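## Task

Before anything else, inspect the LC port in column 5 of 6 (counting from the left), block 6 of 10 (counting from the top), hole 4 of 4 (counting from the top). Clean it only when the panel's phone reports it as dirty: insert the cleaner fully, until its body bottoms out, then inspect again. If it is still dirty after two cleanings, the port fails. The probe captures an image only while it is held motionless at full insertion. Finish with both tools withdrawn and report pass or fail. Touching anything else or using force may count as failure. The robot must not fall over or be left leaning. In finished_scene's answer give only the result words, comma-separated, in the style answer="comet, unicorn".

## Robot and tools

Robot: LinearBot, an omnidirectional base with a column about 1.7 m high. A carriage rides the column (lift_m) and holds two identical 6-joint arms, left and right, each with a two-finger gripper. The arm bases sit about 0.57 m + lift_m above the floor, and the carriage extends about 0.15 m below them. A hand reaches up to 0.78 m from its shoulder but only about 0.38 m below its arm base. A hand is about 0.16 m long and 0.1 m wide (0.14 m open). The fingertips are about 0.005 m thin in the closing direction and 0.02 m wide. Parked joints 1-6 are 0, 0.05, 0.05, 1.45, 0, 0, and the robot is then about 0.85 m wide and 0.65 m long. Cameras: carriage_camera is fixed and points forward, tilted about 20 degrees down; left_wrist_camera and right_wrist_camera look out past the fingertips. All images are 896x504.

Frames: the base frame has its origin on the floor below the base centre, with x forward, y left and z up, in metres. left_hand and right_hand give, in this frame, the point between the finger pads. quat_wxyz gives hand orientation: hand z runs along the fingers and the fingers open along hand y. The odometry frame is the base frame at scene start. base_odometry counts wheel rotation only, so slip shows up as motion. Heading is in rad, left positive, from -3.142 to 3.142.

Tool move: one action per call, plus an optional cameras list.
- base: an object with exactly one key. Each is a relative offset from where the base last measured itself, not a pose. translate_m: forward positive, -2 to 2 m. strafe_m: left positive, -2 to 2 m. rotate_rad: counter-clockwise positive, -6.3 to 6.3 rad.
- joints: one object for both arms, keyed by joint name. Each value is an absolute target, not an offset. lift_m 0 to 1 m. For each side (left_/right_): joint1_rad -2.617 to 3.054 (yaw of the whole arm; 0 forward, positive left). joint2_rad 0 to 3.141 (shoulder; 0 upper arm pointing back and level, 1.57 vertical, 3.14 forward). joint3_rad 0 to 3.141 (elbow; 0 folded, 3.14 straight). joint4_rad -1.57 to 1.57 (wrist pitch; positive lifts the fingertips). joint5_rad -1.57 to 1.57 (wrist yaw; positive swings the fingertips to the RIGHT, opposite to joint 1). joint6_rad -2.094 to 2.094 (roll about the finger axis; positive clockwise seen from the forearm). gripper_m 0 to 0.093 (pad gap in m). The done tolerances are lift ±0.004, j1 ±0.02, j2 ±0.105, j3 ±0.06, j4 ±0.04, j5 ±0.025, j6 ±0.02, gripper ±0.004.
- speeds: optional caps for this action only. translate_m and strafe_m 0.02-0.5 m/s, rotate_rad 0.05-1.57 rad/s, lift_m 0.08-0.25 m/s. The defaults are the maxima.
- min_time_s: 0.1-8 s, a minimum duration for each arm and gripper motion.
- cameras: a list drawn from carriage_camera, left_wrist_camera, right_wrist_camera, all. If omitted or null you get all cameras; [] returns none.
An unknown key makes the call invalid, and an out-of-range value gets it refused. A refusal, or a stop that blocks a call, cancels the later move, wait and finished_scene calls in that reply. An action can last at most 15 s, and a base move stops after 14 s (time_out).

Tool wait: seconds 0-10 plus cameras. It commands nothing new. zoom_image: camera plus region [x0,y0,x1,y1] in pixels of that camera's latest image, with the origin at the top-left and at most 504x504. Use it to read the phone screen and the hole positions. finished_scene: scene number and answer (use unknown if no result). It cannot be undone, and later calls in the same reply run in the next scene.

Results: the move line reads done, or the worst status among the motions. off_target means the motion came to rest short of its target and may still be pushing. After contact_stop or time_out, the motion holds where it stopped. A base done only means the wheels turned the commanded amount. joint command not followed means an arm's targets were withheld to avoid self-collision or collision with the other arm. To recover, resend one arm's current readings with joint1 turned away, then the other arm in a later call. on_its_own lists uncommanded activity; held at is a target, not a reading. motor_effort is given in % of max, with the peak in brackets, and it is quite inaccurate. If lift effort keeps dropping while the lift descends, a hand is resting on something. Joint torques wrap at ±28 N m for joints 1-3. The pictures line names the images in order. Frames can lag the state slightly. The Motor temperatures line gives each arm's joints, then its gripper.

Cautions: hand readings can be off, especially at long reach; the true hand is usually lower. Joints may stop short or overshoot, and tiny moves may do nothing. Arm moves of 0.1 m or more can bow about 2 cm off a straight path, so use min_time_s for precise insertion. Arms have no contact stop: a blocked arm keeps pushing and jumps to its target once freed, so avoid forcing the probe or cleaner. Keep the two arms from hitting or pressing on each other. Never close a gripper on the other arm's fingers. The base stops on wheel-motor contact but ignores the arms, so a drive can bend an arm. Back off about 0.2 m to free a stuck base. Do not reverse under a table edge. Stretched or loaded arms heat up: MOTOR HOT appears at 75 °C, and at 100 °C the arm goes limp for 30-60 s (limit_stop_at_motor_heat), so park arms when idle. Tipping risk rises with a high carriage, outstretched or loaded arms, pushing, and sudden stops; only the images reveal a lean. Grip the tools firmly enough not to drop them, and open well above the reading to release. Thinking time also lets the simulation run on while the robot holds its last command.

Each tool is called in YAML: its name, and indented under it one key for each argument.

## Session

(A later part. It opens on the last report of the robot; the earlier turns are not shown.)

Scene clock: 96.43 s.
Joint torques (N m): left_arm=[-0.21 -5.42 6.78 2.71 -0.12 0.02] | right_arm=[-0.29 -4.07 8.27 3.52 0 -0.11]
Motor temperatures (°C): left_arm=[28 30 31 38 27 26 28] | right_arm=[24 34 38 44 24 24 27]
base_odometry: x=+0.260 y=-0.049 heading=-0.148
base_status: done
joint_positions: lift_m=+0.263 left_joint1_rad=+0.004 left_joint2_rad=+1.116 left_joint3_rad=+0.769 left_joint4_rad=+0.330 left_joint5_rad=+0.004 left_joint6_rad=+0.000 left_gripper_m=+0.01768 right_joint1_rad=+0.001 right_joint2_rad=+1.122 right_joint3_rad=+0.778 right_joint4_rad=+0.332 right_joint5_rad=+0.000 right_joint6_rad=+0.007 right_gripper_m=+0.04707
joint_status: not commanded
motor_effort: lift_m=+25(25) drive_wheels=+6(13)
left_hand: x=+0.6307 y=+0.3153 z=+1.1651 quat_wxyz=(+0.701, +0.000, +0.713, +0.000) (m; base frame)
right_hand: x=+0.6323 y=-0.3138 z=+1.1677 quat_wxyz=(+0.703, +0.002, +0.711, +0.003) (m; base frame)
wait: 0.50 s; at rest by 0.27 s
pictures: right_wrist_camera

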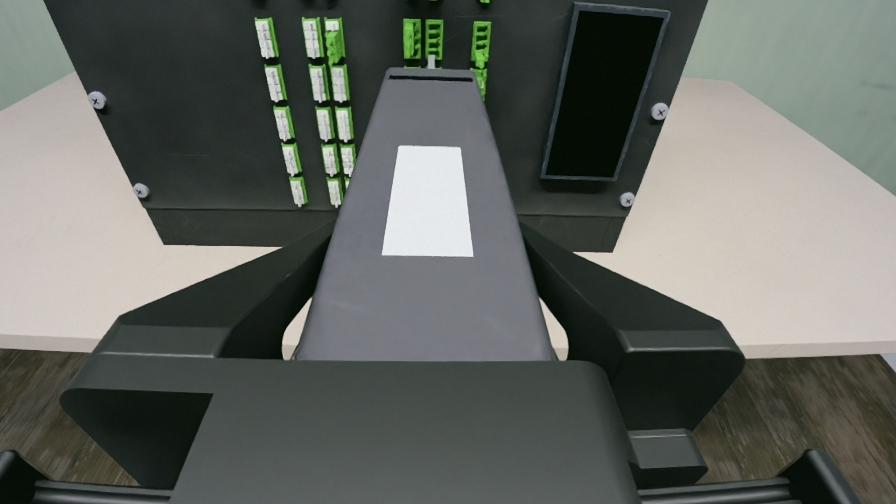

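move:
  base: {"translate_m": -0.004}
  speeds: {"translate_m": 0.02}
  joints: {"right_joint2_rad": 1.112}
  cameras: []

move:
  joints: {"lift_m": 0.2657}
  cameras: []

wait:
  seconds: 0.5
  cameras: ["right_wrist_camera"]

zoom_image:
  camera: "right_wrist_camera"
  region: [410, 10, 466, 74]

Scene clock: 97.23 s.
Joint torques (N m): left_arm=[-0.25 -5.61 6.57 2.7 -0.11 0.02] | right_arm=[-0.34 -4.6 8.27 3.45 0 -0.11]
Motor temperatures (°C): left_arm=[28 30 31 38 27 26 28] | right_arm=[24 34 39 44 24 24 27]
move: done
base_odometry: x=+0.256 y=-0.048 heading=-0.148
base_status: done
joint_positions: lift_m=+0.263 left_joint1_rad=+0.004 left_joint2_rad=+1.116 left_joint3_rad=+0.769 left_joint4_rad=+0.330 left_joint5_rad=+0.004 left_joint6_rad=+0.000 left_gripper_m=+0.01768 right_joint1_rad=+0.001 right_joint2_rad=+1.122 right_joint3_rad=+0.778 right_joint4_rad=+0.338 right_joint5_rad=+0.000 right_joint6_rad=+0.007 right_gripper_m=+0.04707
joint_status: all done
motor_effort: lift_m=+25(26) drive_wheels=+2(9)
left_hand: x=+0.6307 y=+0.3153 z=+1.1650 quat_wxyz=(+0.701, +0.000, +0.713, +0.000) (m; base frame)
right_hand: x=+0.6323 y=-0.3138 z=+1.1693 quat_wxyz=(+0.705, +0.002, +0.709, +0.003) (m; base frame)
pictures: none
No camera images: "cameras" was empty.

Scene clock: 97.67 s.
Joint torques (N m): left_arm=[-0.09 -5.53 6.9 2.71 -0.14 0.03] | right_arm=[-0.32 -4.56 8.31 3.36 0.01 -0.12]
Motor temperatures (°C): left_arm=[28 30 31 38 27 26 28] | right_arm=[24 34 39 44 24 24 27]
move: done
base_odometry: x=+0.256 y=-0.048 heading=-0.148
base_status: not commanded
joint_positions: lift_m=+0.265 left_joint1_rad=+0.004 left_joint2_rad=+1.116 left_joint3_rad=+0.768 left_joint4_rad=+0.330 left_joint5_rad=+0.004 left_joint6_rad=+0.000 left_gripper_m=+0.01768 right_joint1_rad=+0.001 right_joint2_rad=+1.122 right_joint3_rad=+0.778 right_joint4_rad=+0.344 right_joint5_rad=+0.000 right_joint6_rad=+0.007 right_gripper_m=+0.04707
joint_status: all done
motor_effort: lift_m=+25(29) drive_wheels=+2(2)
left_hand: x=+0.6306 y=+0.3153 z=+1.1669 quat_wxyz=(+0.701, +0.000, +0.713, +0.000) (m; base frame)
right_hand: x=+0.6323 y=-0.3138 z=+1.1728 quat_wxyz=(+0.707, +0.002, +0.707, +0.003) (m; base frame)
pictures: none
No camera images: "cameras" was empty.

Scene clock: 98.17 s.
Joint torques (N m): left_arm=[-0.03 -5.46 6.83 2.73 -0.14 -0.05] | right_arm=[-0.29 -4.53 8.27 3.37 0 -0.12]
Motor temperatures (°C): left_arm=[28 30 31 38 27 26 28] | right_arm=[24 34 39 44 24 24 27]
base_odometry: x=+0.256 y=-0.048 heading=-0.148
base_status: not commanded
joint_positions: lift_m=+0.265 left_joint1_rad=+0.004 left_joint2_rad=+1.116 left_joint3_rad=+0.768 left_joint4_rad=+0.330 left_joint5_rad=+0.004 left_joint6_rad=+0.000 left_gripper_m=+0.01768 right_joint1_rad=+0.001 right_joint2_rad=+1.122 right_joint3_rad=+0.778 right_joint4_rad=+0.344 right_joint5_rad=+0.000 right_joint6_rad=+0.007 right_gripper_m=+0.04707
joint_status: all done
motor_effort: lift_m=+25(29) drive_wheels=+2(2)
left_hand: x=+0.6306 y=+0.3153 z=+1.1669 quat_wxyz=(+0.701, +0.000, +0.713, +0.000) (m; base frame)
right_hand: x=+0.6323 y=-0.3138 z=+1.1728 quat_wxyz=(+0.707, +0.002, +0.707, +0.003) (m; base frame)
wait: 0.50 s; at rest by 0.27 s
pictures: right_wrist_camera

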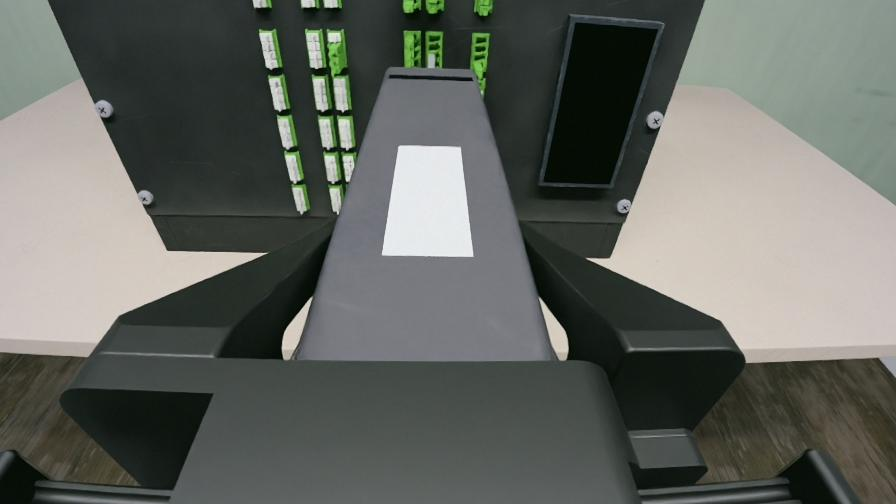

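Scaled by 7.875.

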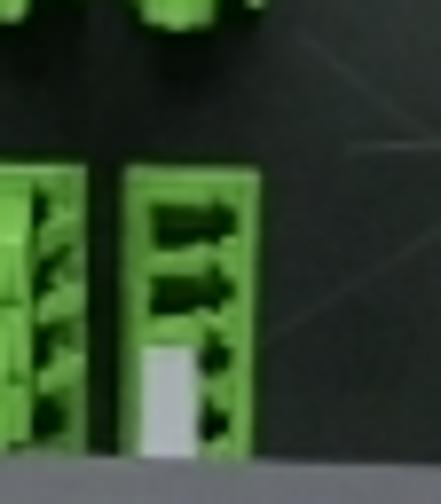

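move:
  joints: {"lift_m": 0.2588}
  cameras: []

wait:
  seconds: 0.5
  cameras: ["right_wrist_camera"]

zoom_image:
  camera: "right_wrist_camera"
  region: [410, 10, 466, 74]

Scene clock: 99.03 s.
Joint torques (N m): left_arm=[-0.28 -5.45 6.83 2.74 -0.13 -0.01] | right_arm=[-0.25 -4.74 8.25 3.35 0.01 -0.12]
Motor temperatures (°C): left_arm=[28 30 31 38 27 26 28] | right_arm=[24 34 39 44 24 24 27]
move: done
base_odometry: x=+0.256 y=-0.048 heading=-0.148
base_status: not commanded
joint_positions: lift_m=+0.259 left_joint1_rad=+0.004 left_joint2_rad=+1.115 left_joint3_rad=+0.766 left_joint4_rad=+0.327 left_joint5_rad=+0.004 left_joint6_rad=+0.000 left_gripper_m=+0.01768 right_joint1_rad=+0.001 right_joint2_rad=+1.124 right_joint3_rad=+0.778 right_joint4_rad=+0.345 right_joint5_rad=+0.000 right_joint6_rad=+0.007 right_gripper_m=+0.04707
joint_status: all done
motor_effort: lift_m=+22(23) drive_wheels=+1(2)
left_hand: x=+0.6304 y=+0.3153 z=+1.1587 quat_wxyz=(+0.699, +0.000, +0.715, +0.000) (m; base frame)
right_hand: x=+0.6326 y=-0.3138 z=+1.1659 quat_wxyz=(+0.707, +0.002, +0.707, +0.003) (m; base frame)
pictures: none
No camera images: "cameras" was empty.

Scene clock: 99.53 s.
Joint torques (N m): left_arm=[-0.16 -5.37 6.89 2.76 -0.11 0.01] | right_arm=[-0.29 -4.81 8.21 3.37 0 -0.12]
Motor temperatures (°C): left_arm=[28 30 31 38 27 26 28] | right_arm=[24 34 39 44 24 24 27]
base_odometry: x=+0.256 y=-0.048 heading=-0.148
base_status: not commanded
joint_positions: lift_m=+0.259 left_joint1_rad=+0.004 left_joint2_rad=+1.115 left_joint3_rad=+0.766 left_joint4_rad=+0.327 left_joint5_rad=+0.004 left_joint6_rad=+0.000 left_gripper_m=+0.01768 right_joint1_rad=+0.001 right_joint2_rad=+1.124 right_joint3_rad=+0.778 right_joint4_rad=+0.345 right_joint5_rad=+0.000 right_joint6_rad=+0.007 right_gripper_m=+0.04707
joint_status: all done
motor_effort: lift_m=+22(23) drive_wheels=-1(2)
left_hand: x=+0.6304 y=+0.3153 z=+1.1587 quat_wxyz=(+0.699, +0.000, +0.715, +0.000) (m; base frame)
right_hand: x=+0.6326 y=-0.3138 z=+1.1659 quat_wxyz=(+0.707, +0.002, +0.707, +0.003) (m; base frame)
wait: 0.50 s; at rest by 0.27 s
pictures: right_wrist_camera

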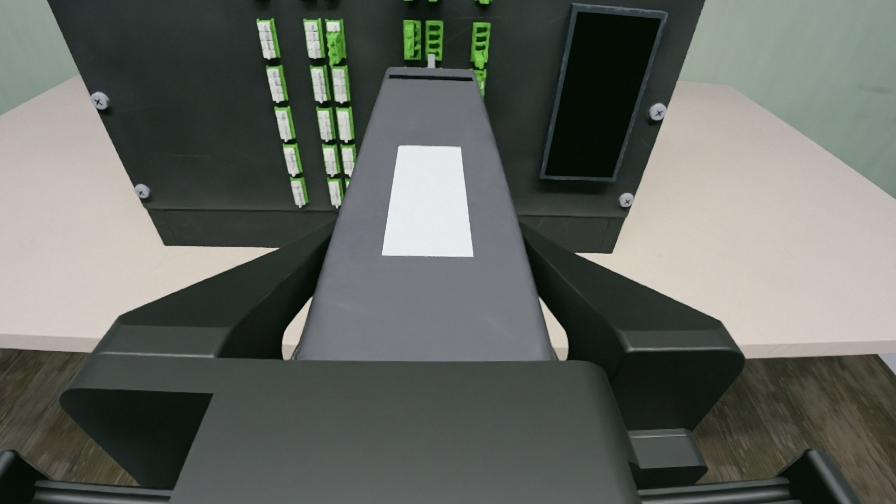

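Scaled by 7.875.

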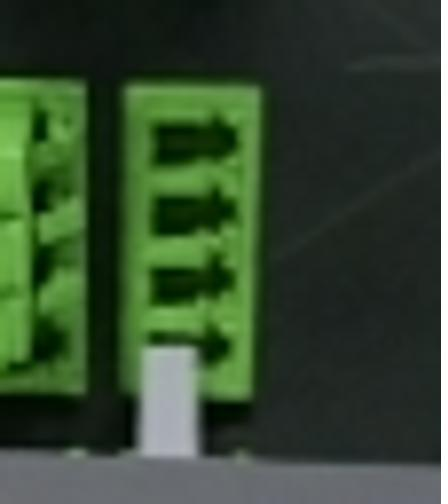

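move:
  base: {"translate_m": 0.005}
  speeds: {"translate_m": 0.02}
  cameras: []

wait:
  seconds: 0.5
  cameras: ["right_wrist_camera"]

zoom_image:
  camera: "right_wrist_camera"
  region: [410, 10, 466, 74]

Scene clock: 100.30 s.
Joint torques (N m): left_arm=[-0.08 -5.33 7.01 2.77 -0.09 0.05] | right_arm=[-0.27 -4.78 8.21 3.37 0.01 -0.11]
Motor temperatures (°C): left_arm=[28 30 31 38 27 26 28] | right_arm=[24 34 39 44 24 24 27]
move: done
base_odometry: x=+0.261 y=-0.049 heading=-0.147
base_status: done
joint_positions: lift_m=+0.259 left_joint1_rad=+0.004 left_joint2_rad=+1.115 left_joint3_rad=+0.766 left_joint4_rad=+0.326 left_joint5_rad=+0.004 left_joint6_rad=+0.000 left_gripper_m=+0.01768 right_joint1_rad=+0.001 right_joint2_rad=+1.124 right_joint3_rad=+0.778 right_joint4_rad=+0.346 right_joint5_rad=+0.000 right_joint6_rad=+0.007 right_gripper_m=+0.04707
joint_status: not commanded
motor_effort: lift_m=+22(22) drive_wheels=+5(9)
left_hand: x=+0.6304 y=+0.3153 z=+1.1586 quat_wxyz=(+0.699, +0.000, +0.715, +0.000) (m; base frame)
right_hand: x=+0.6326 y=-0.3138 z=+1.1661 quat_wxyz=(+0.707, +0.002, +0.707, +0.003) (m; base frame)
pictures: none
No camera images: "cameras" was empty.

Scene clock: 100.80 s.
Joint torques (N m): left_arm=[-0.09 -5.33 7.05 2.77 -0.13 0.03] | right_arm=[-0.29 -4.74 8.27 3.37 0.01 -0.11]
Motor temperatures (°C): left_arm=[28 30 31 38 27 26 28] | right_arm=[24 34 39 44 24 24 27]
base_odometry: x=+0.261 y=-0.049 heading=-0.147
base_status: done
joint_positions: lift_m=+0.259 left_joint1_rad=+0.004 left_joint2_rad=+1.115 left_joint3_rad=+0.766 left_joint4_rad=+0.326 left_joint5_rad=+0.004 left_joint6_rad=+0.000 left_gripper_m=+0.01768 right_joint1_rad=+0.001 right_joint2_rad=+1.124 right_joint3_rad=+0.778 right_joint4_rad=+0.346 right_joint5_rad=+0.000 right_joint6_rad=+0.007 right_gripper_m=+0.04707
joint_status: not commanded
motor_effort: lift_m=+22(22) drive_wheels=-5(9)
left_hand: x=+0.6304 y=+0.3153 z=+1.1586 quat_wxyz=(+0.699, +0.000, +0.715, +0.000) (m; base frame)
right_hand: x=+0.6326 y=-0.3138 z=+1.1661 quat_wxyz=(+0.707, +0.002, +0.707, +0.003) (m; base frame)
wait: 0.50 s; at rest by 0.27 s
pictures: right_wrist_camera

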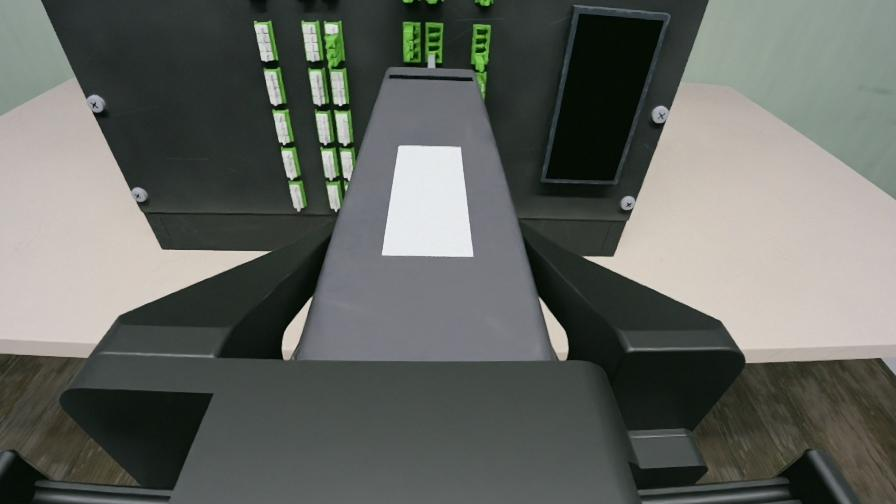

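Scaled by 7.875.

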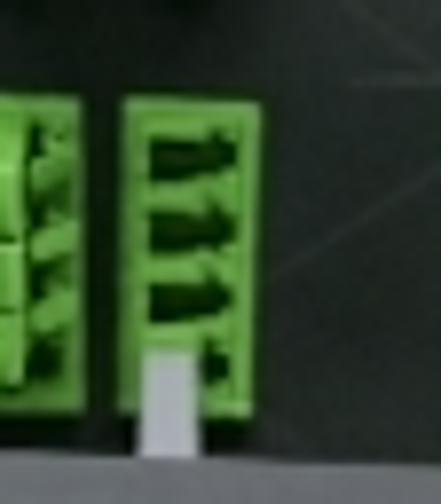

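move:
  base: {"translate_m": 0.003}
  speeds: {"translate_m": 0.02}
  cameras: []

wait:
  seconds: 0.5
  cameras: ["right_wrist_camera"]

zoom_image:
  camera: "right_wrist_camera"
  region: [410, 10, 466, 74]

Scene clock: 101.57 s.
Joint torques (N m): left_arm=[-0.01 -5.41 6.87 2.74 -0.09 0.08] | right_arm=[-0.31 -4.79 8.24 3.36 -0.02 -0.12]
Motor temperatures (°C): left_arm=[28 29 31 38 27 26 28] | right_arm=[24 34 39 44 24 24 27]
move: done
base_odometry: x=+0.264 y=-0.049 heading=-0.147
base_status: done
joint_positions: lift_m=+0.259 left_joint1_rad=+0.004 left_joint2_rad=+1.115 left_joint3_rad=+0.766 left_joint4_rad=+0.326 left_joint5_rad=+0.003 left_joint6_rad=+0.000 left_gripper_m=+0.01768 right_joint1_rad=+0.001 right_joint2_rad=+1.124 right_joint3_rad=+0.778 right_joint4_rad=+0.346 right_joint5_rad=+0.001 right_joint6_rad=+0.007 right_gripper_m=+0.04707
joint_status: not commanded
motor_effort: lift_m=+22(22) drive_wheels=-6(10)
left_hand: x=+0.6304 y=+0.3154 z=+1.1586 quat_wxyz=(+0.699, +0.000, +0.715, +0.000) (m; base frame)
right_hand: x=+0.6328 y=-0.3139 z=+1.1658 quat_wxyz=(+0.707, +0.002, +0.707, +0.002) (m; base frame)
pictures: none
No camera images: "cameras" was empty.

Scene clock: 102.07 s.
Joint torques (N m): left_arm=[-0.05 -5.33 6.79 2.76 -0.09 0.01] | right_arm=[-0.27 -4.81 8.28 3.36 -0.01 -0.12]
Motor temperatures (°C): left_arm=[28 29 32 38 27 26 28] | right_arm=[24 34 39 44 24 24 27]
base_odometry: x=+0.264 y=-0.049 heading=-0.147
base_status: done
joint_positions: lift_m=+0.259 left_joint1_rad=+0.004 left_joint2_rad=+1.115 left_joint3_rad=+0.766 left_joint4_rad=+0.326 left_joint5_rad=+0.003 left_joint6_rad=+0.000 left_gripper_m=+0.01768 right_joint1_rad=+0.001 right_joint2_rad=+1.124 right_joint3_rad=+0.778 right_joint4_rad=+0.346 right_joint5_rad=+0.001 right_joint6_rad=+0.007 right_gripper_m=+0.04707
joint_status: not commanded
motor_effort: lift_m=+22(22) drive_wheels=-6(10)
left_hand: x=+0.6304 y=+0.3154 z=+1.1586 quat_wxyz=(+0.699, +0.000, +0.715, +0.000) (m; base frame)
right_hand: x=+0.6328 y=-0.3139 z=+1.1658 quat_wxyz=(+0.707, +0.002, +0.707, +0.002) (m; base frame)
wait: 0.50 s; at rest by 0.27 s
pictures: right_wrist_camera

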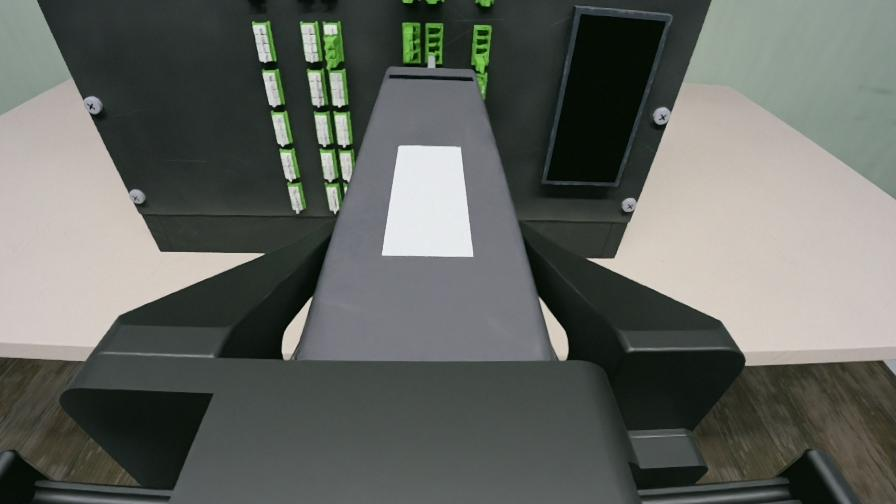

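Scaled by 7.875.

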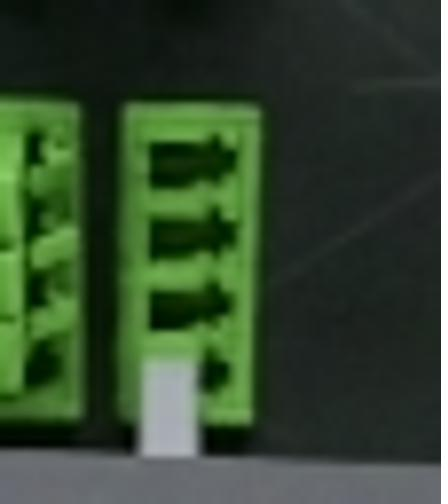

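move:
  base: {"translate_m": 0.003}
  speeds: {"translate_m": 0.02}
  cameras: []

wait:
  seconds: 0.5
  cameras: ["right_wrist_camera"]

zoom_image:
  camera: "right_wrist_camera"
  region: [410, 10, 466, 74]

Scene clock: 102.77 s.
Joint torques (N m): left_arm=[-0.32 -5.2 6.8 2.77 -0.09 -0.01] | right_arm=[-0.31 -3.69 8.28 3.47 -0.02 -0.12]
Motor temperatures (°C): left_arm=[28 29 32 38 27 26 28] | right_arm=[24 34 39 44 24 24 27]
move: done
base_odometry: x=+0.267 y=-0.049 heading=-0.146
base_status: done
joint_positions: lift_m=+0.259 left_joint1_rad=+0.004 left_joint2_rad=+1.115 left_joint3_rad=+0.766 left_joint4_rad=+0.326 left_joint5_rad=+0.003 left_joint6_rad=+0.000 left_gripper_m=+0.01768 right_joint1_rad=+0.001 right_joint2_rad=+1.115 right_joint3_rad=+0.778 right_joint4_rad=+0.335 right_joint5_rad=+0.003 right_joint6_rad=+0.007 right_gripper_m=+0.04707
joint_status: not commanded
motor_effort: lift_m=+22(22) drive_wheels=+6(13)
left_hand: x=+0.6304 y=+0.3154 z=+1.1586 quat_wxyz=(+0.699, +0.000, +0.715, +0.000) (m; base frame)
right_hand: x=+0.6307 y=-0.3142 z=+1.1668 quat_wxyz=(+0.706, +0.003, +0.708, +0.002) (m; base frame)
pictures: none
No camera images: "cameras" was empty.

Scene clock: 103.27 s.
Joint torques (N m): left_arm=[-0.13 -5.44 6.94 2.76 -0.16 -0.07] | right_arm=[-0.29 -3.95 8.25 3.48 -0.03 -0.11]
Motor temperatures (°C): left_arm=[28 29 32 38 27 26 28] | right_arm=[24 33 39 44 24 24 27]
base_odometry: x=+0.267 y=-0.049 heading=-0.146
base_status: done
joint_positions: lift_m=+0.259 left_joint1_rad=+0.004 left_joint2_rad=+1.115 left_joint3_rad=+0.766 left_joint4_rad=+0.326 left_joint5_rad=+0.003 left_joint6_rad=+0.000 left_gripper_m=+0.01768 right_joint1_rad=+0.001 right_joint2_rad=+1.115 right_joint3_rad=+0.778 right_joint4_rad=+0.335 right_joint5_rad=+0.003 right_joint6_rad=+0.007 right_gripper_m=+0.04707
joint_status: not commanded
motor_effort: lift_m=+22(22) drive_wheels=+6(13)
left_hand: x=+0.6304 y=+0.3154 z=+1.1586 quat_wxyz=(+0.699, +0.000, +0.715, +0.000) (m; base frame)
right_hand: x=+0.6307 y=-0.3142 z=+1.1668 quat_wxyz=(+0.706, +0.003, +0.708, +0.002) (m; base frame)
wait: 0.50 s; at rest by 0.27 s
pictures: right_wrist_camera

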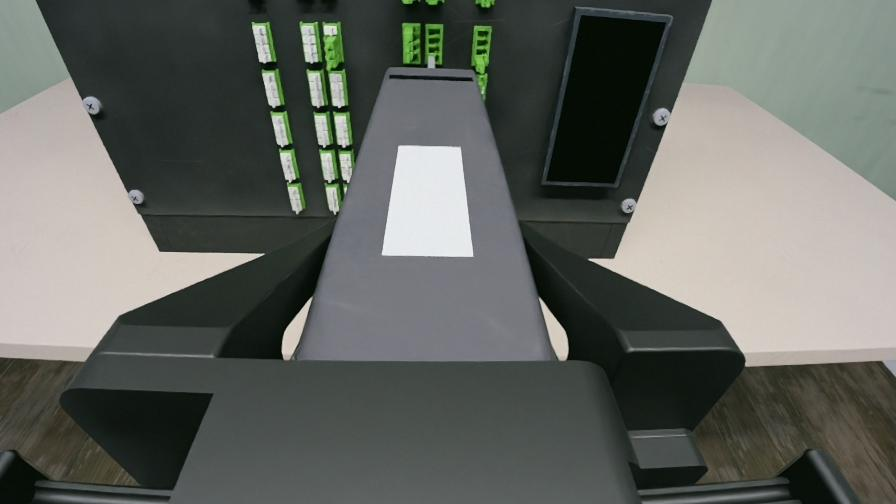

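Scaled by 7.875.

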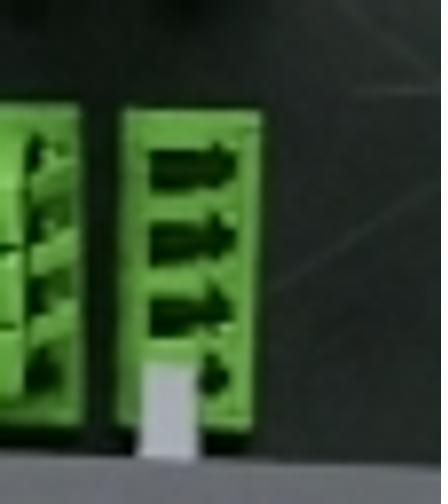

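move:
  base: {"translate_m": 0.002}
  speeds: {"translate_m": 0.02}
  cameras: []

wait:
  seconds: 0.5
  cameras: ["right_wrist_camera"]

zoom_image:
  camera: "right_wrist_camera"
  region: [410, 10, 466, 74]

Scene clock: 104.47 s.
Joint torques (N m): left_arm=[-0.2 -5.45 6.91 2.78 -0.09 0.06] | right_arm=[-0.27 -3.06 8.25 3.6 -0.03 -0.12]
Motor temperatures (°C): left_arm=[28 29 32 38 27 26 28] | right_arm=[24 33 39 44 24 24 27]
move: done
base_odometry: x=+0.269 y=-0.049 heading=-0.146
base_status: done
joint_positions: lift_m=+0.259 left_joint1_rad=+0.004 left_joint2_rad=+1.114 left_joint3_rad=+0.766 left_joint4_rad=+0.326 left_joint5_rad=+0.003 left_joint6_rad=+0.000 left_gripper_m=+0.01768 right_joint1_rad=+0.001 right_joint2_rad=+1.107 right_joint3_rad=+0.778 right_joint4_rad=+0.323 right_joint5_rad=+0.004 right_joint6_rad=+0.007 right_gripper_m=+0.04707
joint_status: not commanded
motor_effort: lift_m=+22(22) drive_wheels=+7(12)
left_hand: x=+0.6302 y=+0.3154 z=+1.1587 quat_wxyz=(+0.699, +0.000, +0.715, +0.000) (m; base frame)
right_hand: x=+0.6290 y=-0.3145 z=+1.1670 quat_wxyz=(+0.705, +0.003, +0.709, +0.001) (m; base frame)
pictures: none
No camera images: "cameras" was empty.

Scene clock: 104.97 s.
Joint torques (N m): left_arm=[-0.13 -5.33 6.91 2.75 -0.11 0.02] | right_arm=[-0.31 -3.12 8.29 3.61 -0.05 -0.12]
Motor temperatures (°C): left_arm=[28 29 32 38 27 26 28] | right_arm=[24 33 39 45 24 24 27]
base_odometry: x=+0.269 y=-0.049 heading=-0.146
base_status: done
joint_positions: lift_m=+0.259 left_joint1_rad=+0.004 left_joint2_rad=+1.114 left_joint3_rad=+0.766 left_joint4_rad=+0.326 left_joint5_rad=+0.003 left_joint6_rad=+0.000 left_gripper_m=+0.01768 right_joint1_rad=+0.001 right_joint2_rad=+1.107 right_joint3_rad=+0.778 right_joint4_rad=+0.323 right_joint5_rad=+0.004 right_joint6_rad=+0.007 right_gripper_m=+0.04707
joint_status: not commanded
motor_effort: lift_m=+22(22) drive_wheels=+6(12)
left_hand: x=+0.6302 y=+0.3154 z=+1.1587 quat_wxyz=(+0.699, +0.000, +0.715, +0.000) (m; base frame)
right_hand: x=+0.6290 y=-0.3145 z=+1.1670 quat_wxyz=(+0.705, +0.003, +0.709, +0.001) (m; base frame)
wait: 0.50 s; at rest by 0.27 s
pictures: right_wrist_camera

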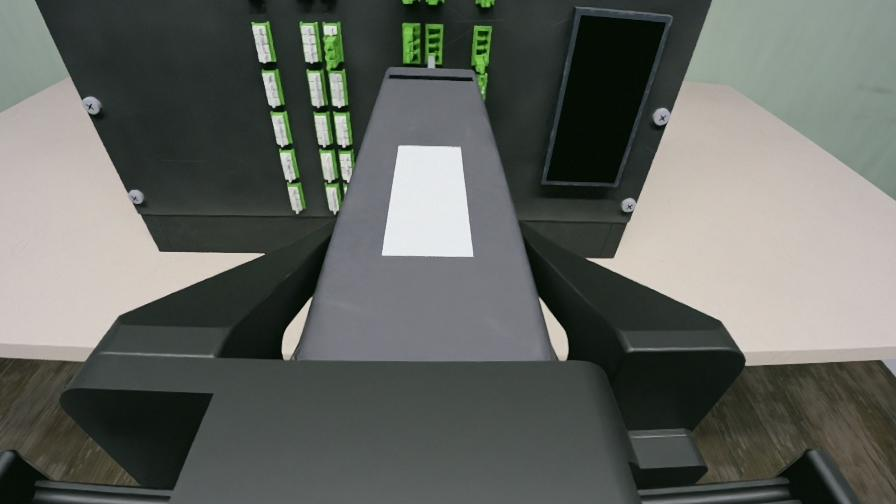

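Scaled by 7.875.

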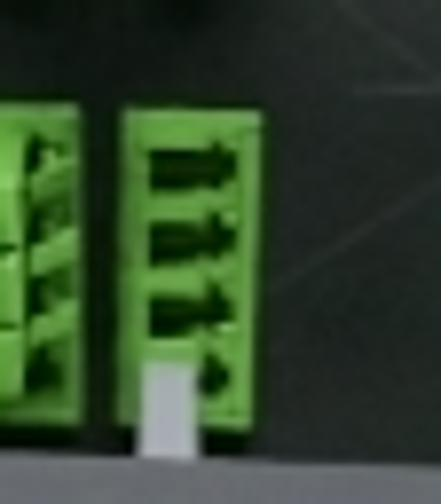

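move:
  base: {"translate_m": -0.003}
  speeds: {"translate_m": 0.02}
  cameras: []

move:
  joints: {"lift_m": 0.2580}
  cameras: []

wait:
  seconds: 0.5
  cameras: ["right_wrist_camera"]

zoom_image:
  camera: "right_wrist_camera"
  region: [410, 10, 466, 74]

Scene clock: 106.00 s.
Joint torques (N m): left_arm=[-0.18 -5.34 6.97 2.75 -0.13 0] | right_arm=[-0.29 -4.25 8.27 3.45 -0.05 -0.11]
Motor temperatures (°C): left_arm=[28 29 32 38 27 26 28] | right_arm=[24 33 39 45 24 24 27]
move: done
base_odometry: x=+0.266 y=-0.049 heading=-0.145
base_status: done
joint_positions: lift_m=+0.259 left_joint1_rad=+0.004 left_joint2_rad=+1.114 left_joint3_rad=+0.766 left_joint4_rad=+0.326 left_joint5_rad=+0.003 left_joint6_rad=+0.000 left_gripper_m=+0.01768 right_joint1_rad=+0.001 right_joint2_rad=+1.119 right_joint3_rad=+0.778 right_joint4_rad=+0.338 right_joint5_rad=+0.006 right_joint6_rad=+0.007 right_gripper_m=+0.04707
joint_status: not commanded
motor_effort: lift_m=+22(22) drive_wheels=+2(8)
left_hand: x=+0.6302 y=+0.3154 z=+1.1587 quat_wxyz=(+0.699, +0.000, +0.715, +0.000) (m; base frame)
right_hand: x=+0.6316 y=-0.3147 z=+1.1660 quat_wxyz=(+0.706, +0.004, +0.708, +0.001) (m; base frame)
pictures: none
No camera images: "cameras" was empty.

Scene clock: 106.30 s.
Joint torques (N m): left_arm=[-0.05 -5.49 7.05 2.73 -0.1 0.07] | right_arm=[-0.24 -4.27 8.36 3.43 -0.07 -0.12]
Motor temperatures (°C): left_arm=[28 29 32 38 27 26 28] | right_arm=[24 33 39 45 24 24 27]
move: done
base_odometry: x=+0.266 y=-0.049 heading=-0.145
base_status: not commanded
joint_positions: lift_m=+0.258 left_joint1_rad=+0.004 left_joint2_rad=+1.114 left_joint3_rad=+0.766 left_joint4_rad=+0.325 left_joint5_rad=+0.003 left_joint6_rad=+0.000 left_gripper_m=+0.01768 right_joint1_rad=+0.001 right_joint2_rad=+1.119 right_joint3_rad=+0.778 right_joint4_rad=+0.339 right_joint5_rad=+0.006 right_joint6_rad=+0.007 right_gripper_m=+0.04707
joint_status: all done
motor_effort: lift_m=+21(22) drive_wheels=+2(3)
left_hand: x=+0.6302 y=+0.3154 z=+1.1579 quat_wxyz=(+0.699, +0.000, +0.715, +0.000) (m; base frame)
right_hand: x=+0.6316 y=-0.3147 z=+1.1656 quat_wxyz=(+0.706, +0.004, +0.708, +0.001) (m; base frame)
pictures: none
No camera images: "cameras" was empty.

Scene clock: 106.80 s.
Joint torques (N m): left_arm=[-0.16 -5.33 6.89 2.8 -0.11 0.02] | right_arm=[-0.31 -4.27 8.27 3.43 -0.06 -0.11]
Motor temperatures (°C): left_arm=[28 29 32 38 27 26 28] | right_arm=[24 33 39 45 24 24 27]
base_odometry: x=+0.266 y=-0.049 heading=-0.145
base_status: not commanded
joint_positions: lift_m=+0.258 left_joint1_rad=+0.004 left_joint2_rad=+1.114 left_joint3_rad=+0.766 left_joint4_rad=+0.325 left_joint5_rad=+0.003 left_joint6_rad=+0.000 left_gripper_m=+0.01768 right_joint1_rad=+0.001 right_joint2_rad=+1.119 right_joint3_rad=+0.778 right_joint4_rad=+0.339 right_joint5_rad=+0.006 right_joint6_rad=+0.007 right_gripper_m=+0.04707
joint_status: all done
motor_effort: lift_m=+21(22) drive_wheels=+2(3)
left_hand: x=+0.6302 y=+0.3154 z=+1.1579 quat_wxyz=(+0.699, +0.000, +0.715, +0.000) (m; base frame)
right_hand: x=+0.6316 y=-0.3147 z=+1.1656 quat_wxyz=(+0.706, +0.004, +0.708, +0.001) (m; base frame)
wait: 0.50 s; at rest by 0.27 s
pictures: right_wrist_camera

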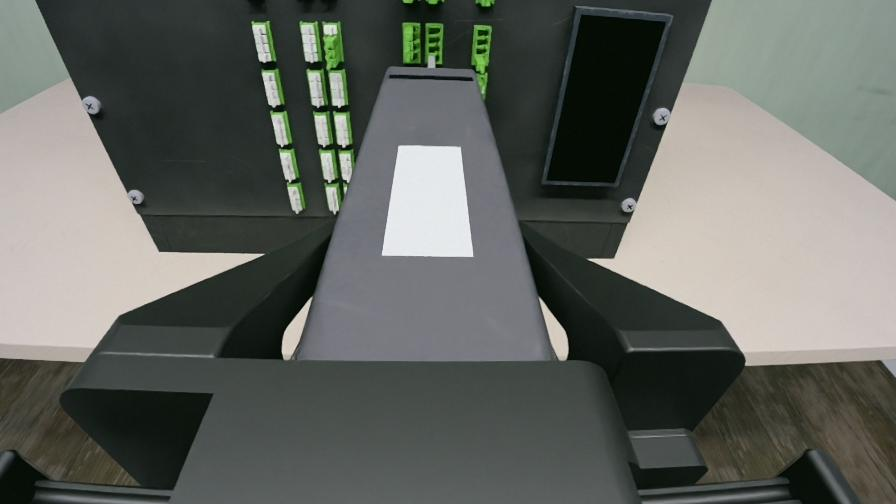

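Scaled by 7.875.

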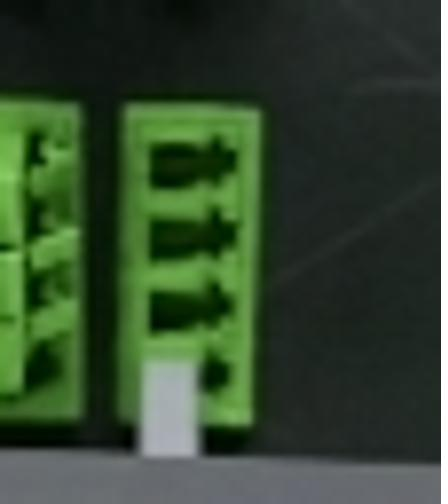

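move:
  joints: {"lift_m": 0.2570}
  cameras: []

wait:
  seconds: 0.5
  cameras: ["right_wrist_camera"]

zoom_image:
  camera: "right_wrist_camera"
  region: [410, 10, 466, 74]

Scene clock: 107.63 s.
Joint torques (N m): left_arm=[-0.16 -5.37 6.76 2.78 -0.13 0] | right_arm=[-0.29 -4.36 8.4 3.4 -0.06 -0.12]
Motor temperatures (°C): left_arm=[28 29 32 38 27 26 28] | right_arm=[24 33 39 45 24 24 27]
move: done
base_odometry: x=+0.266 y=-0.049 heading=-0.145
base_status: not commanded
joint_positions: lift_m=+0.257 left_joint1_rad=+0.004 left_joint2_rad=+1.114 left_joint3_rad=+0.766 left_joint4_rad=+0.324 left_joint5_rad=+0.003 left_joint6_rad=+0.000 left_gripper_m=+0.01768 right_joint1_rad=+0.001 right_joint2_rad=+1.119 right_joint3_rad=+0.778 right_joint4_rad=+0.341 right_joint5_rad=+0.006 right_joint6_rad=+0.007 right_gripper_m=+0.04707
joint_status: all done
motor_effort: lift_m=+21(22) drive_wheels=+2(2)
left_hand: x=+0.6301 y=+0.3154 z=+1.1569 quat_wxyz=(+0.699, +0.000, +0.715, +0.000) (m; base frame)
right_hand: x=+0.6316 y=-0.3147 z=+1.1653 quat_wxyz=(+0.707, +0.004, +0.707, +0.001) (m; base frame)
pictures: none
No camera images: "cameras" was empty.

Scene clock: 108.13 s.
Joint torques (N m): left_arm=[-0.06 -5.22 6.94 2.81 -0.12 0.01] | right_arm=[-0.29 -4.25 8.25 3.41 -0.06 -0.12]
Motor temperatures (°C): left_arm=[28 29 32 38 27 26 28] | right_arm=[24 33 40 45 24 24 27]
base_odometry: x=+0.266 y=-0.049 heading=-0.145
base_status: not commanded
joint_positions: lift_m=+0.257 left_joint1_rad=+0.004 left_joint2_rad=+1.114 left_joint3_rad=+0.766 left_joint4_rad=+0.324 left_joint5_rad=+0.003 left_joint6_rad=+0.000 left_gripper_m=+0.01768 right_joint1_rad=+0.001 right_joint2_rad=+1.119 right_joint3_rad=+0.778 right_joint4_rad=+0.341 right_joint5_rad=+0.006 right_joint6_rad=+0.007 right_gripper_m=+0.04707
joint_status: all done
motor_effort: lift_m=+21(22) drive_wheels=+2(2)
left_hand: x=+0.6301 y=+0.3154 z=+1.1569 quat_wxyz=(+0.699, +0.000, +0.715, +0.000) (m; base frame)
right_hand: x=+0.6316 y=-0.3147 z=+1.1653 quat_wxyz=(+0.707, +0.004, +0.707, +0.001) (m; base frame)
wait: 0.50 s; at rest by 0.27 s
pictures: right_wrist_camera

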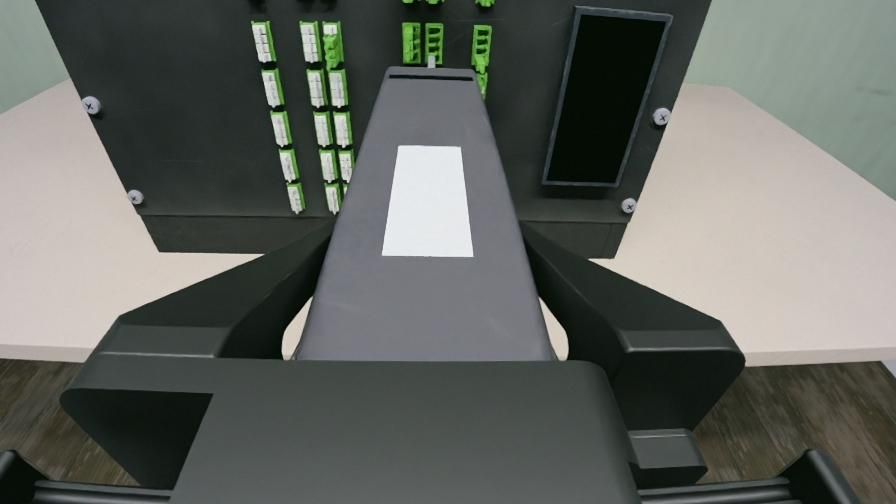

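Scaled by 7.875.

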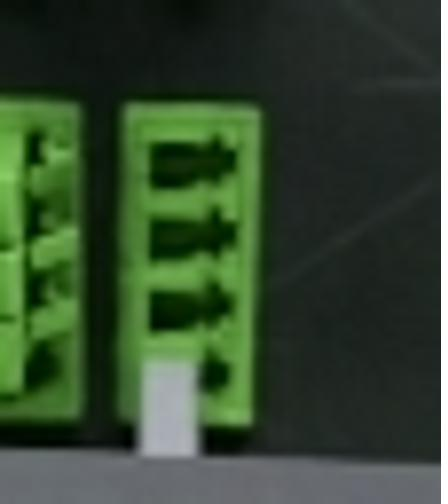

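zoom_image:
  camera: "right_wrist_camera"
  region: [70, 80, 170, 230]

zoom_image:
  camera: "right_wrist_camera"
  region: [590, 90, 690, 240]

zoom_image:
  camera: "right_wrist_camera"
  region: [370, 50, 490, 270]

Scaled by 3.360.

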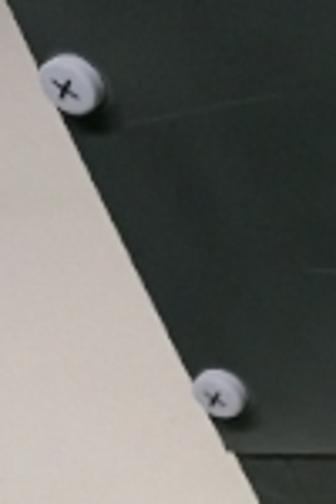

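Scaled by 3.360.

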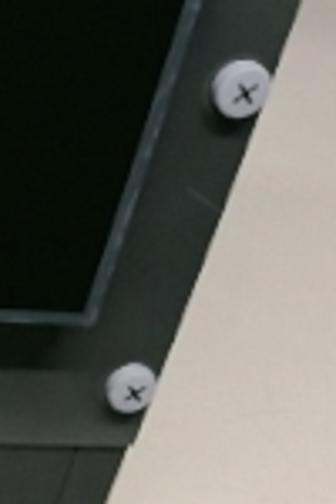

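Scaled by 2.291.

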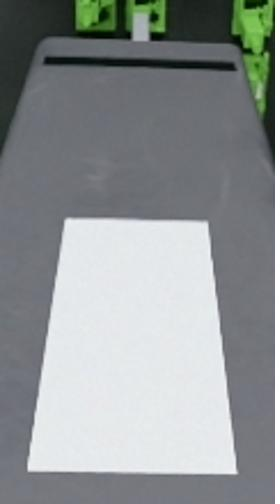

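move:
  joints: {"lift_m": 0.2584, "right_joint5_rad": 0.008, "right_joint1_rad": 0.003}
  cameras: []

move:
  base: {"translate_m": 0.004}
  speeds: {"translate_m": 0.02}
  cameras: []

wait:
  seconds: 0.5
  cameras: ["right_wrist_camera"]

zoom_image:
  camera: "right_wrist_camera"
  region: [410, 10, 466, 74]

Scene clock: 110.27 s.
Joint torques (N m): left_arm=[-0.23 -5.24 7.01 2.8 -0.11 0.01] | right_arm=[-0.1 -4.15 8.2 3.4 0.04 -0.11]
Motor temperatures (°C): left_arm=[28 29 32 38 27 26 28] | right_arm=[24 33 40 45 24 24 27]
move: done
base_odometry: x=+0.266 y=-0.049 heading=-0.145
base_status: not commanded
joint_positions: lift_m=+0.258 left_joint1_rad=+0.004 left_joint2_rad=+1.114 left_joint3_rad=+0.766 left_joint4_rad=+0.324 left_joint5_rad=+0.003 left_joint6_rad=+0.000 left_gripper_m=+0.01768 right_joint1_rad=+0.001 right_joint2_rad=+1.119 right_joint3_rad=+0.778 right_joint4_rad=+0.341 right_joint5_rad=+0.006 right_joint6_rad=+0.007 right_gripper_m=+0.04707
joint_status: all done
motor_effort: lift_m=+25(27) drive_wheels=+2(2)
left_hand: x=+0.6301 y=+0.3154 z=+1.1577 quat_wxyz=(+0.699, +0.000, +0.715, +0.000) (m; base frame)
right_hand: x=+0.6316 y=-0.3147 z=+1.1661 quat_wxyz=(+0.707, +0.004, +0.707, +0.001) (m; base frame)
pictures: none
No camera images: "cameras" was empty.

Scene clock: 110.83 s.
Joint torques (N m): left_arm=[-0.14 -5.41 6.83 2.78 -0.11 0] | right_arm=[-0.1 -2.65 8.29 3.63 0.03 -0.12]
Motor temperatures (°C): left_arm=[28 29 32 38 27 26 28] | right_arm=[24 33 40 45 24 24 27]
move: done
base_odometry: x=+0.270 y=-0.049 heading=-0.145
base_status: done
joint_positions: lift_m=+0.258 left_joint1_rad=+0.004 left_joint2_rad=+1.114 left_joint3_rad=+0.766 left_joint4_rad=+0.324 left_joint5_rad=+0.003 left_joint6_rad=+0.000 left_gripper_m=+0.01768 right_joint1_rad=+0.001 right_joint2_rad=+1.103 right_joint3_rad=+0.778 right_joint4_rad=+0.322 right_joint5_rad=+0.006 right_joint6_rad=+0.007 right_gripper_m=+0.04707
joint_status: not commanded
motor_effort: lift_m=+26(26) drive_wheels=+5(9)
left_hand: x=+0.6301 y=+0.3154 z=+1.1577 quat_wxyz=(+0.699, +0.000, +0.715, +0.000) (m; base frame)
right_hand: x=+0.6283 y=-0.3147 z=+1.1670 quat_wxyz=(+0.706, +0.004, +0.708, +0.001) (m; base frame)
pictures: none
No camera images: "cameras" was empty.

Scene clock: 111.33 s.
Joint torques (N m): left_arm=[-0.08 -5.37 6.98 2.73 -0.13 -0.02] | right_arm=[-0.08 -2.69 8.25 3.62 0.04 -0.11]
Motor temperatures (°C): left_arm=[28 29 32 38 27 26 28] | right_arm=[24 33 40 46 24 24 27]
base_odometry: x=+0.270 y=-0.049 heading=-0.145
base_status: done
joint_positions: lift_m=+0.258 left_joint1_rad=+0.004 left_joint2_rad=+1.114 left_joint3_rad=+0.766 left_joint4_rad=+0.324 left_joint5_rad=+0.003 left_joint6_rad=+0.000 left_gripper_m=+0.01768 right_joint1_rad=+0.001 right_joint2_rad=+1.103 right_joint3_rad=+0.778 right_joint4_rad=+0.322 right_joint5_rad=+0.006 right_joint6_rad=+0.007 right_gripper_m=+0.04707
joint_status: not commanded
motor_effort: lift_m=+25(26) drive_wheels=+5(9)
left_hand: x=+0.6301 y=+0.3154 z=+1.1577 quat_wxyz=(+0.699, +0.000, +0.715, +0.000) (m; base frame)
right_hand: x=+0.6283 y=-0.3147 z=+1.1670 quat_wxyz=(+0.706, +0.004, +0.708, +0.001) (m; base frame)
wait: 0.50 s; at rest by 0.27 s
pictures: right_wrist_camera

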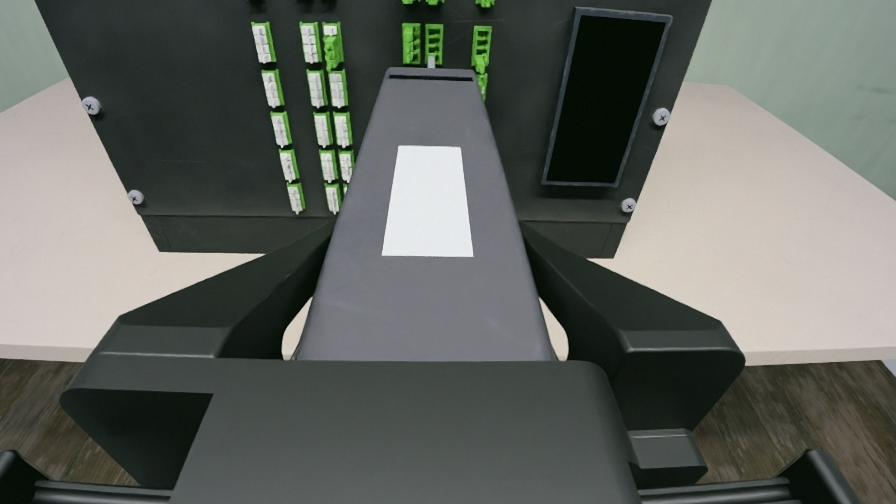

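Scaled by 7.875.

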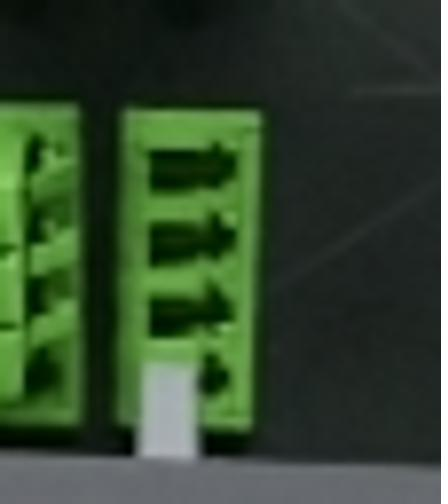

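zoom_image:
  camera: "right_wrist_camera"
  region: [530, 0, 690, 200]

move:

zoom_image:
  camera: "carriage_camera"
  region: [520, 150, 620, 250]

Scaled by 2.520.

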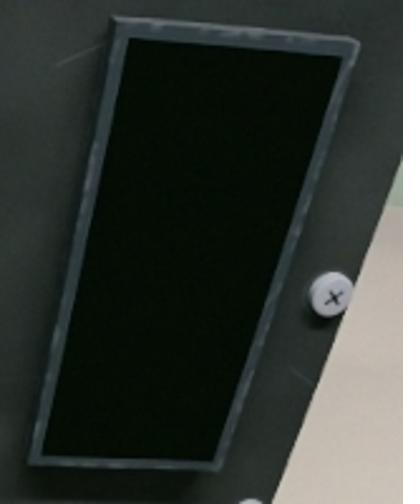

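Scene clock: 112.37 s.
Joint torques (N m): left_arm=[-0.09 -5.29 6.72 2.78 -0.1 -0.01] | right_arm=[-0.09 -2.7 8.27 3.62 0.03 -0.12]
Motor temperatures (°C): left_arm=[28 29 32 38 27 26 28] | right_arm=[24 33 40 46 24 24 27]
base_odometry: x=+0.270 y=-0.049 heading=-0.145
base_status: done
joint_positions: lift_m=+0.258 left_joint1_rad=+0.004 left_joint2_rad=+1.114 left_joint3_rad=+0.766 left_joint4_rad=+0.324 left_joint5_rad=+0.003 left_joint6_rad=+0.000 left_gripper_m=+0.01768 right_joint1_rad=+0.001 right_joint2_rad=+1.103 right_joint3_rad=+0.778 right_joint4_rad=+0.322 right_joint5_rad=+0.006 right_joint6_rad=+0.007 right_gripper_m=+0.04707
joint_status: not commanded
motor_effort: lift_m=+25(26) drive_wheels=+5(9)
left_hand: x=+0.6301 y=+0.3154 z=+1.1577 quat_wxyz=(+0.699, +0.000, +0.715, +0.000) (m; base frame)
right_hand: x=+0.6283 y=-0.3147 z=+1.1670 quat_wxyz=(+0.706, +0.004, +0.708, +0.001) (m; base frame)
pictures: carriage_camera, left_wrist_camera, right_wrist_camera

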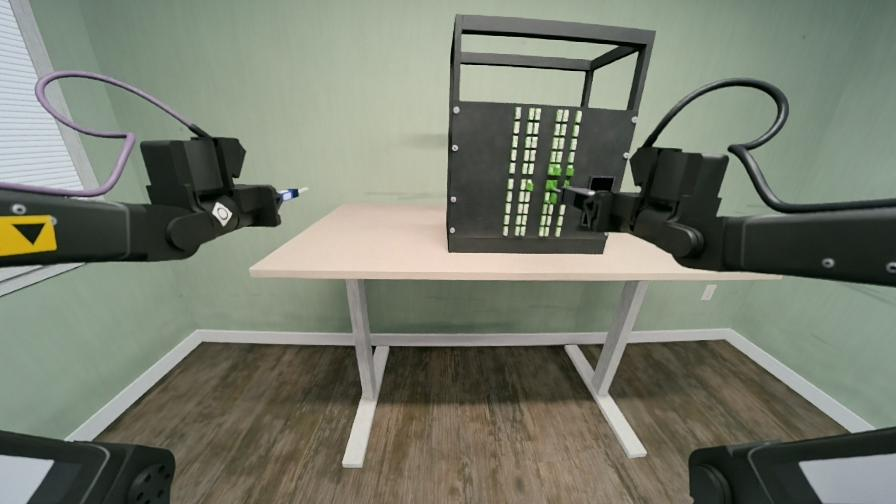

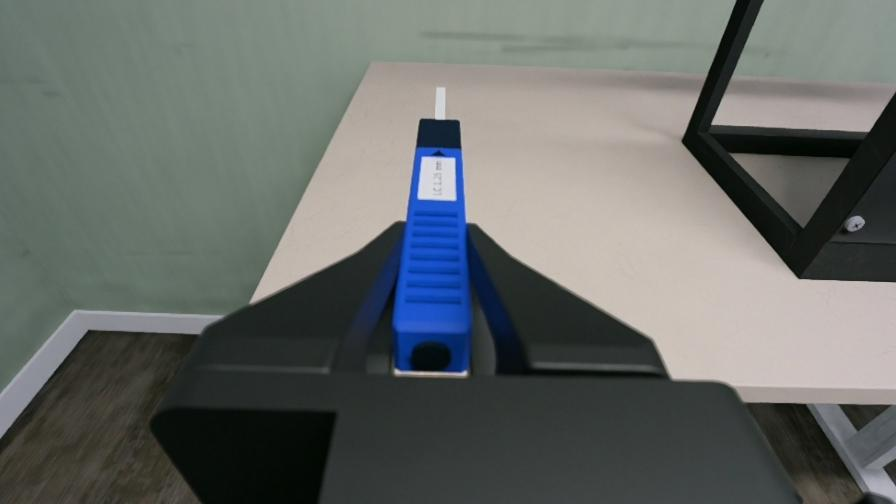

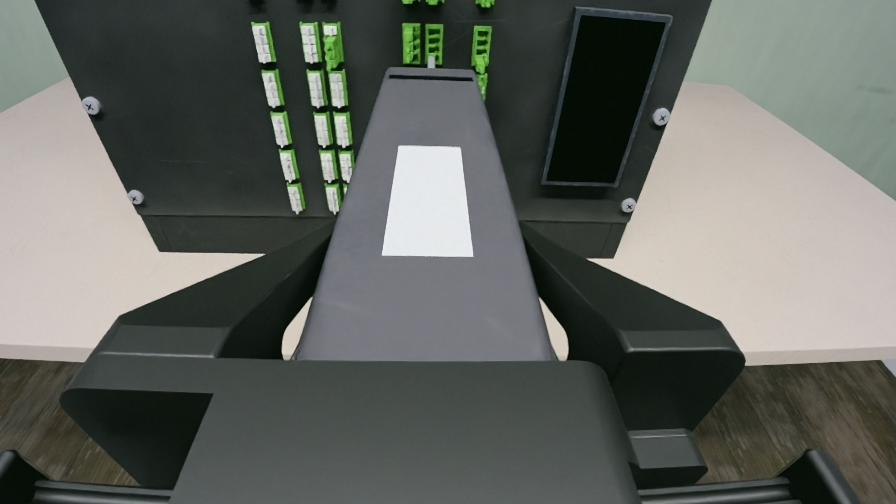

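Scaled by 5.040.

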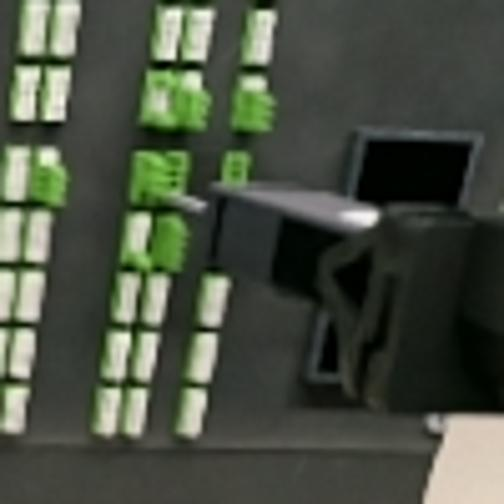

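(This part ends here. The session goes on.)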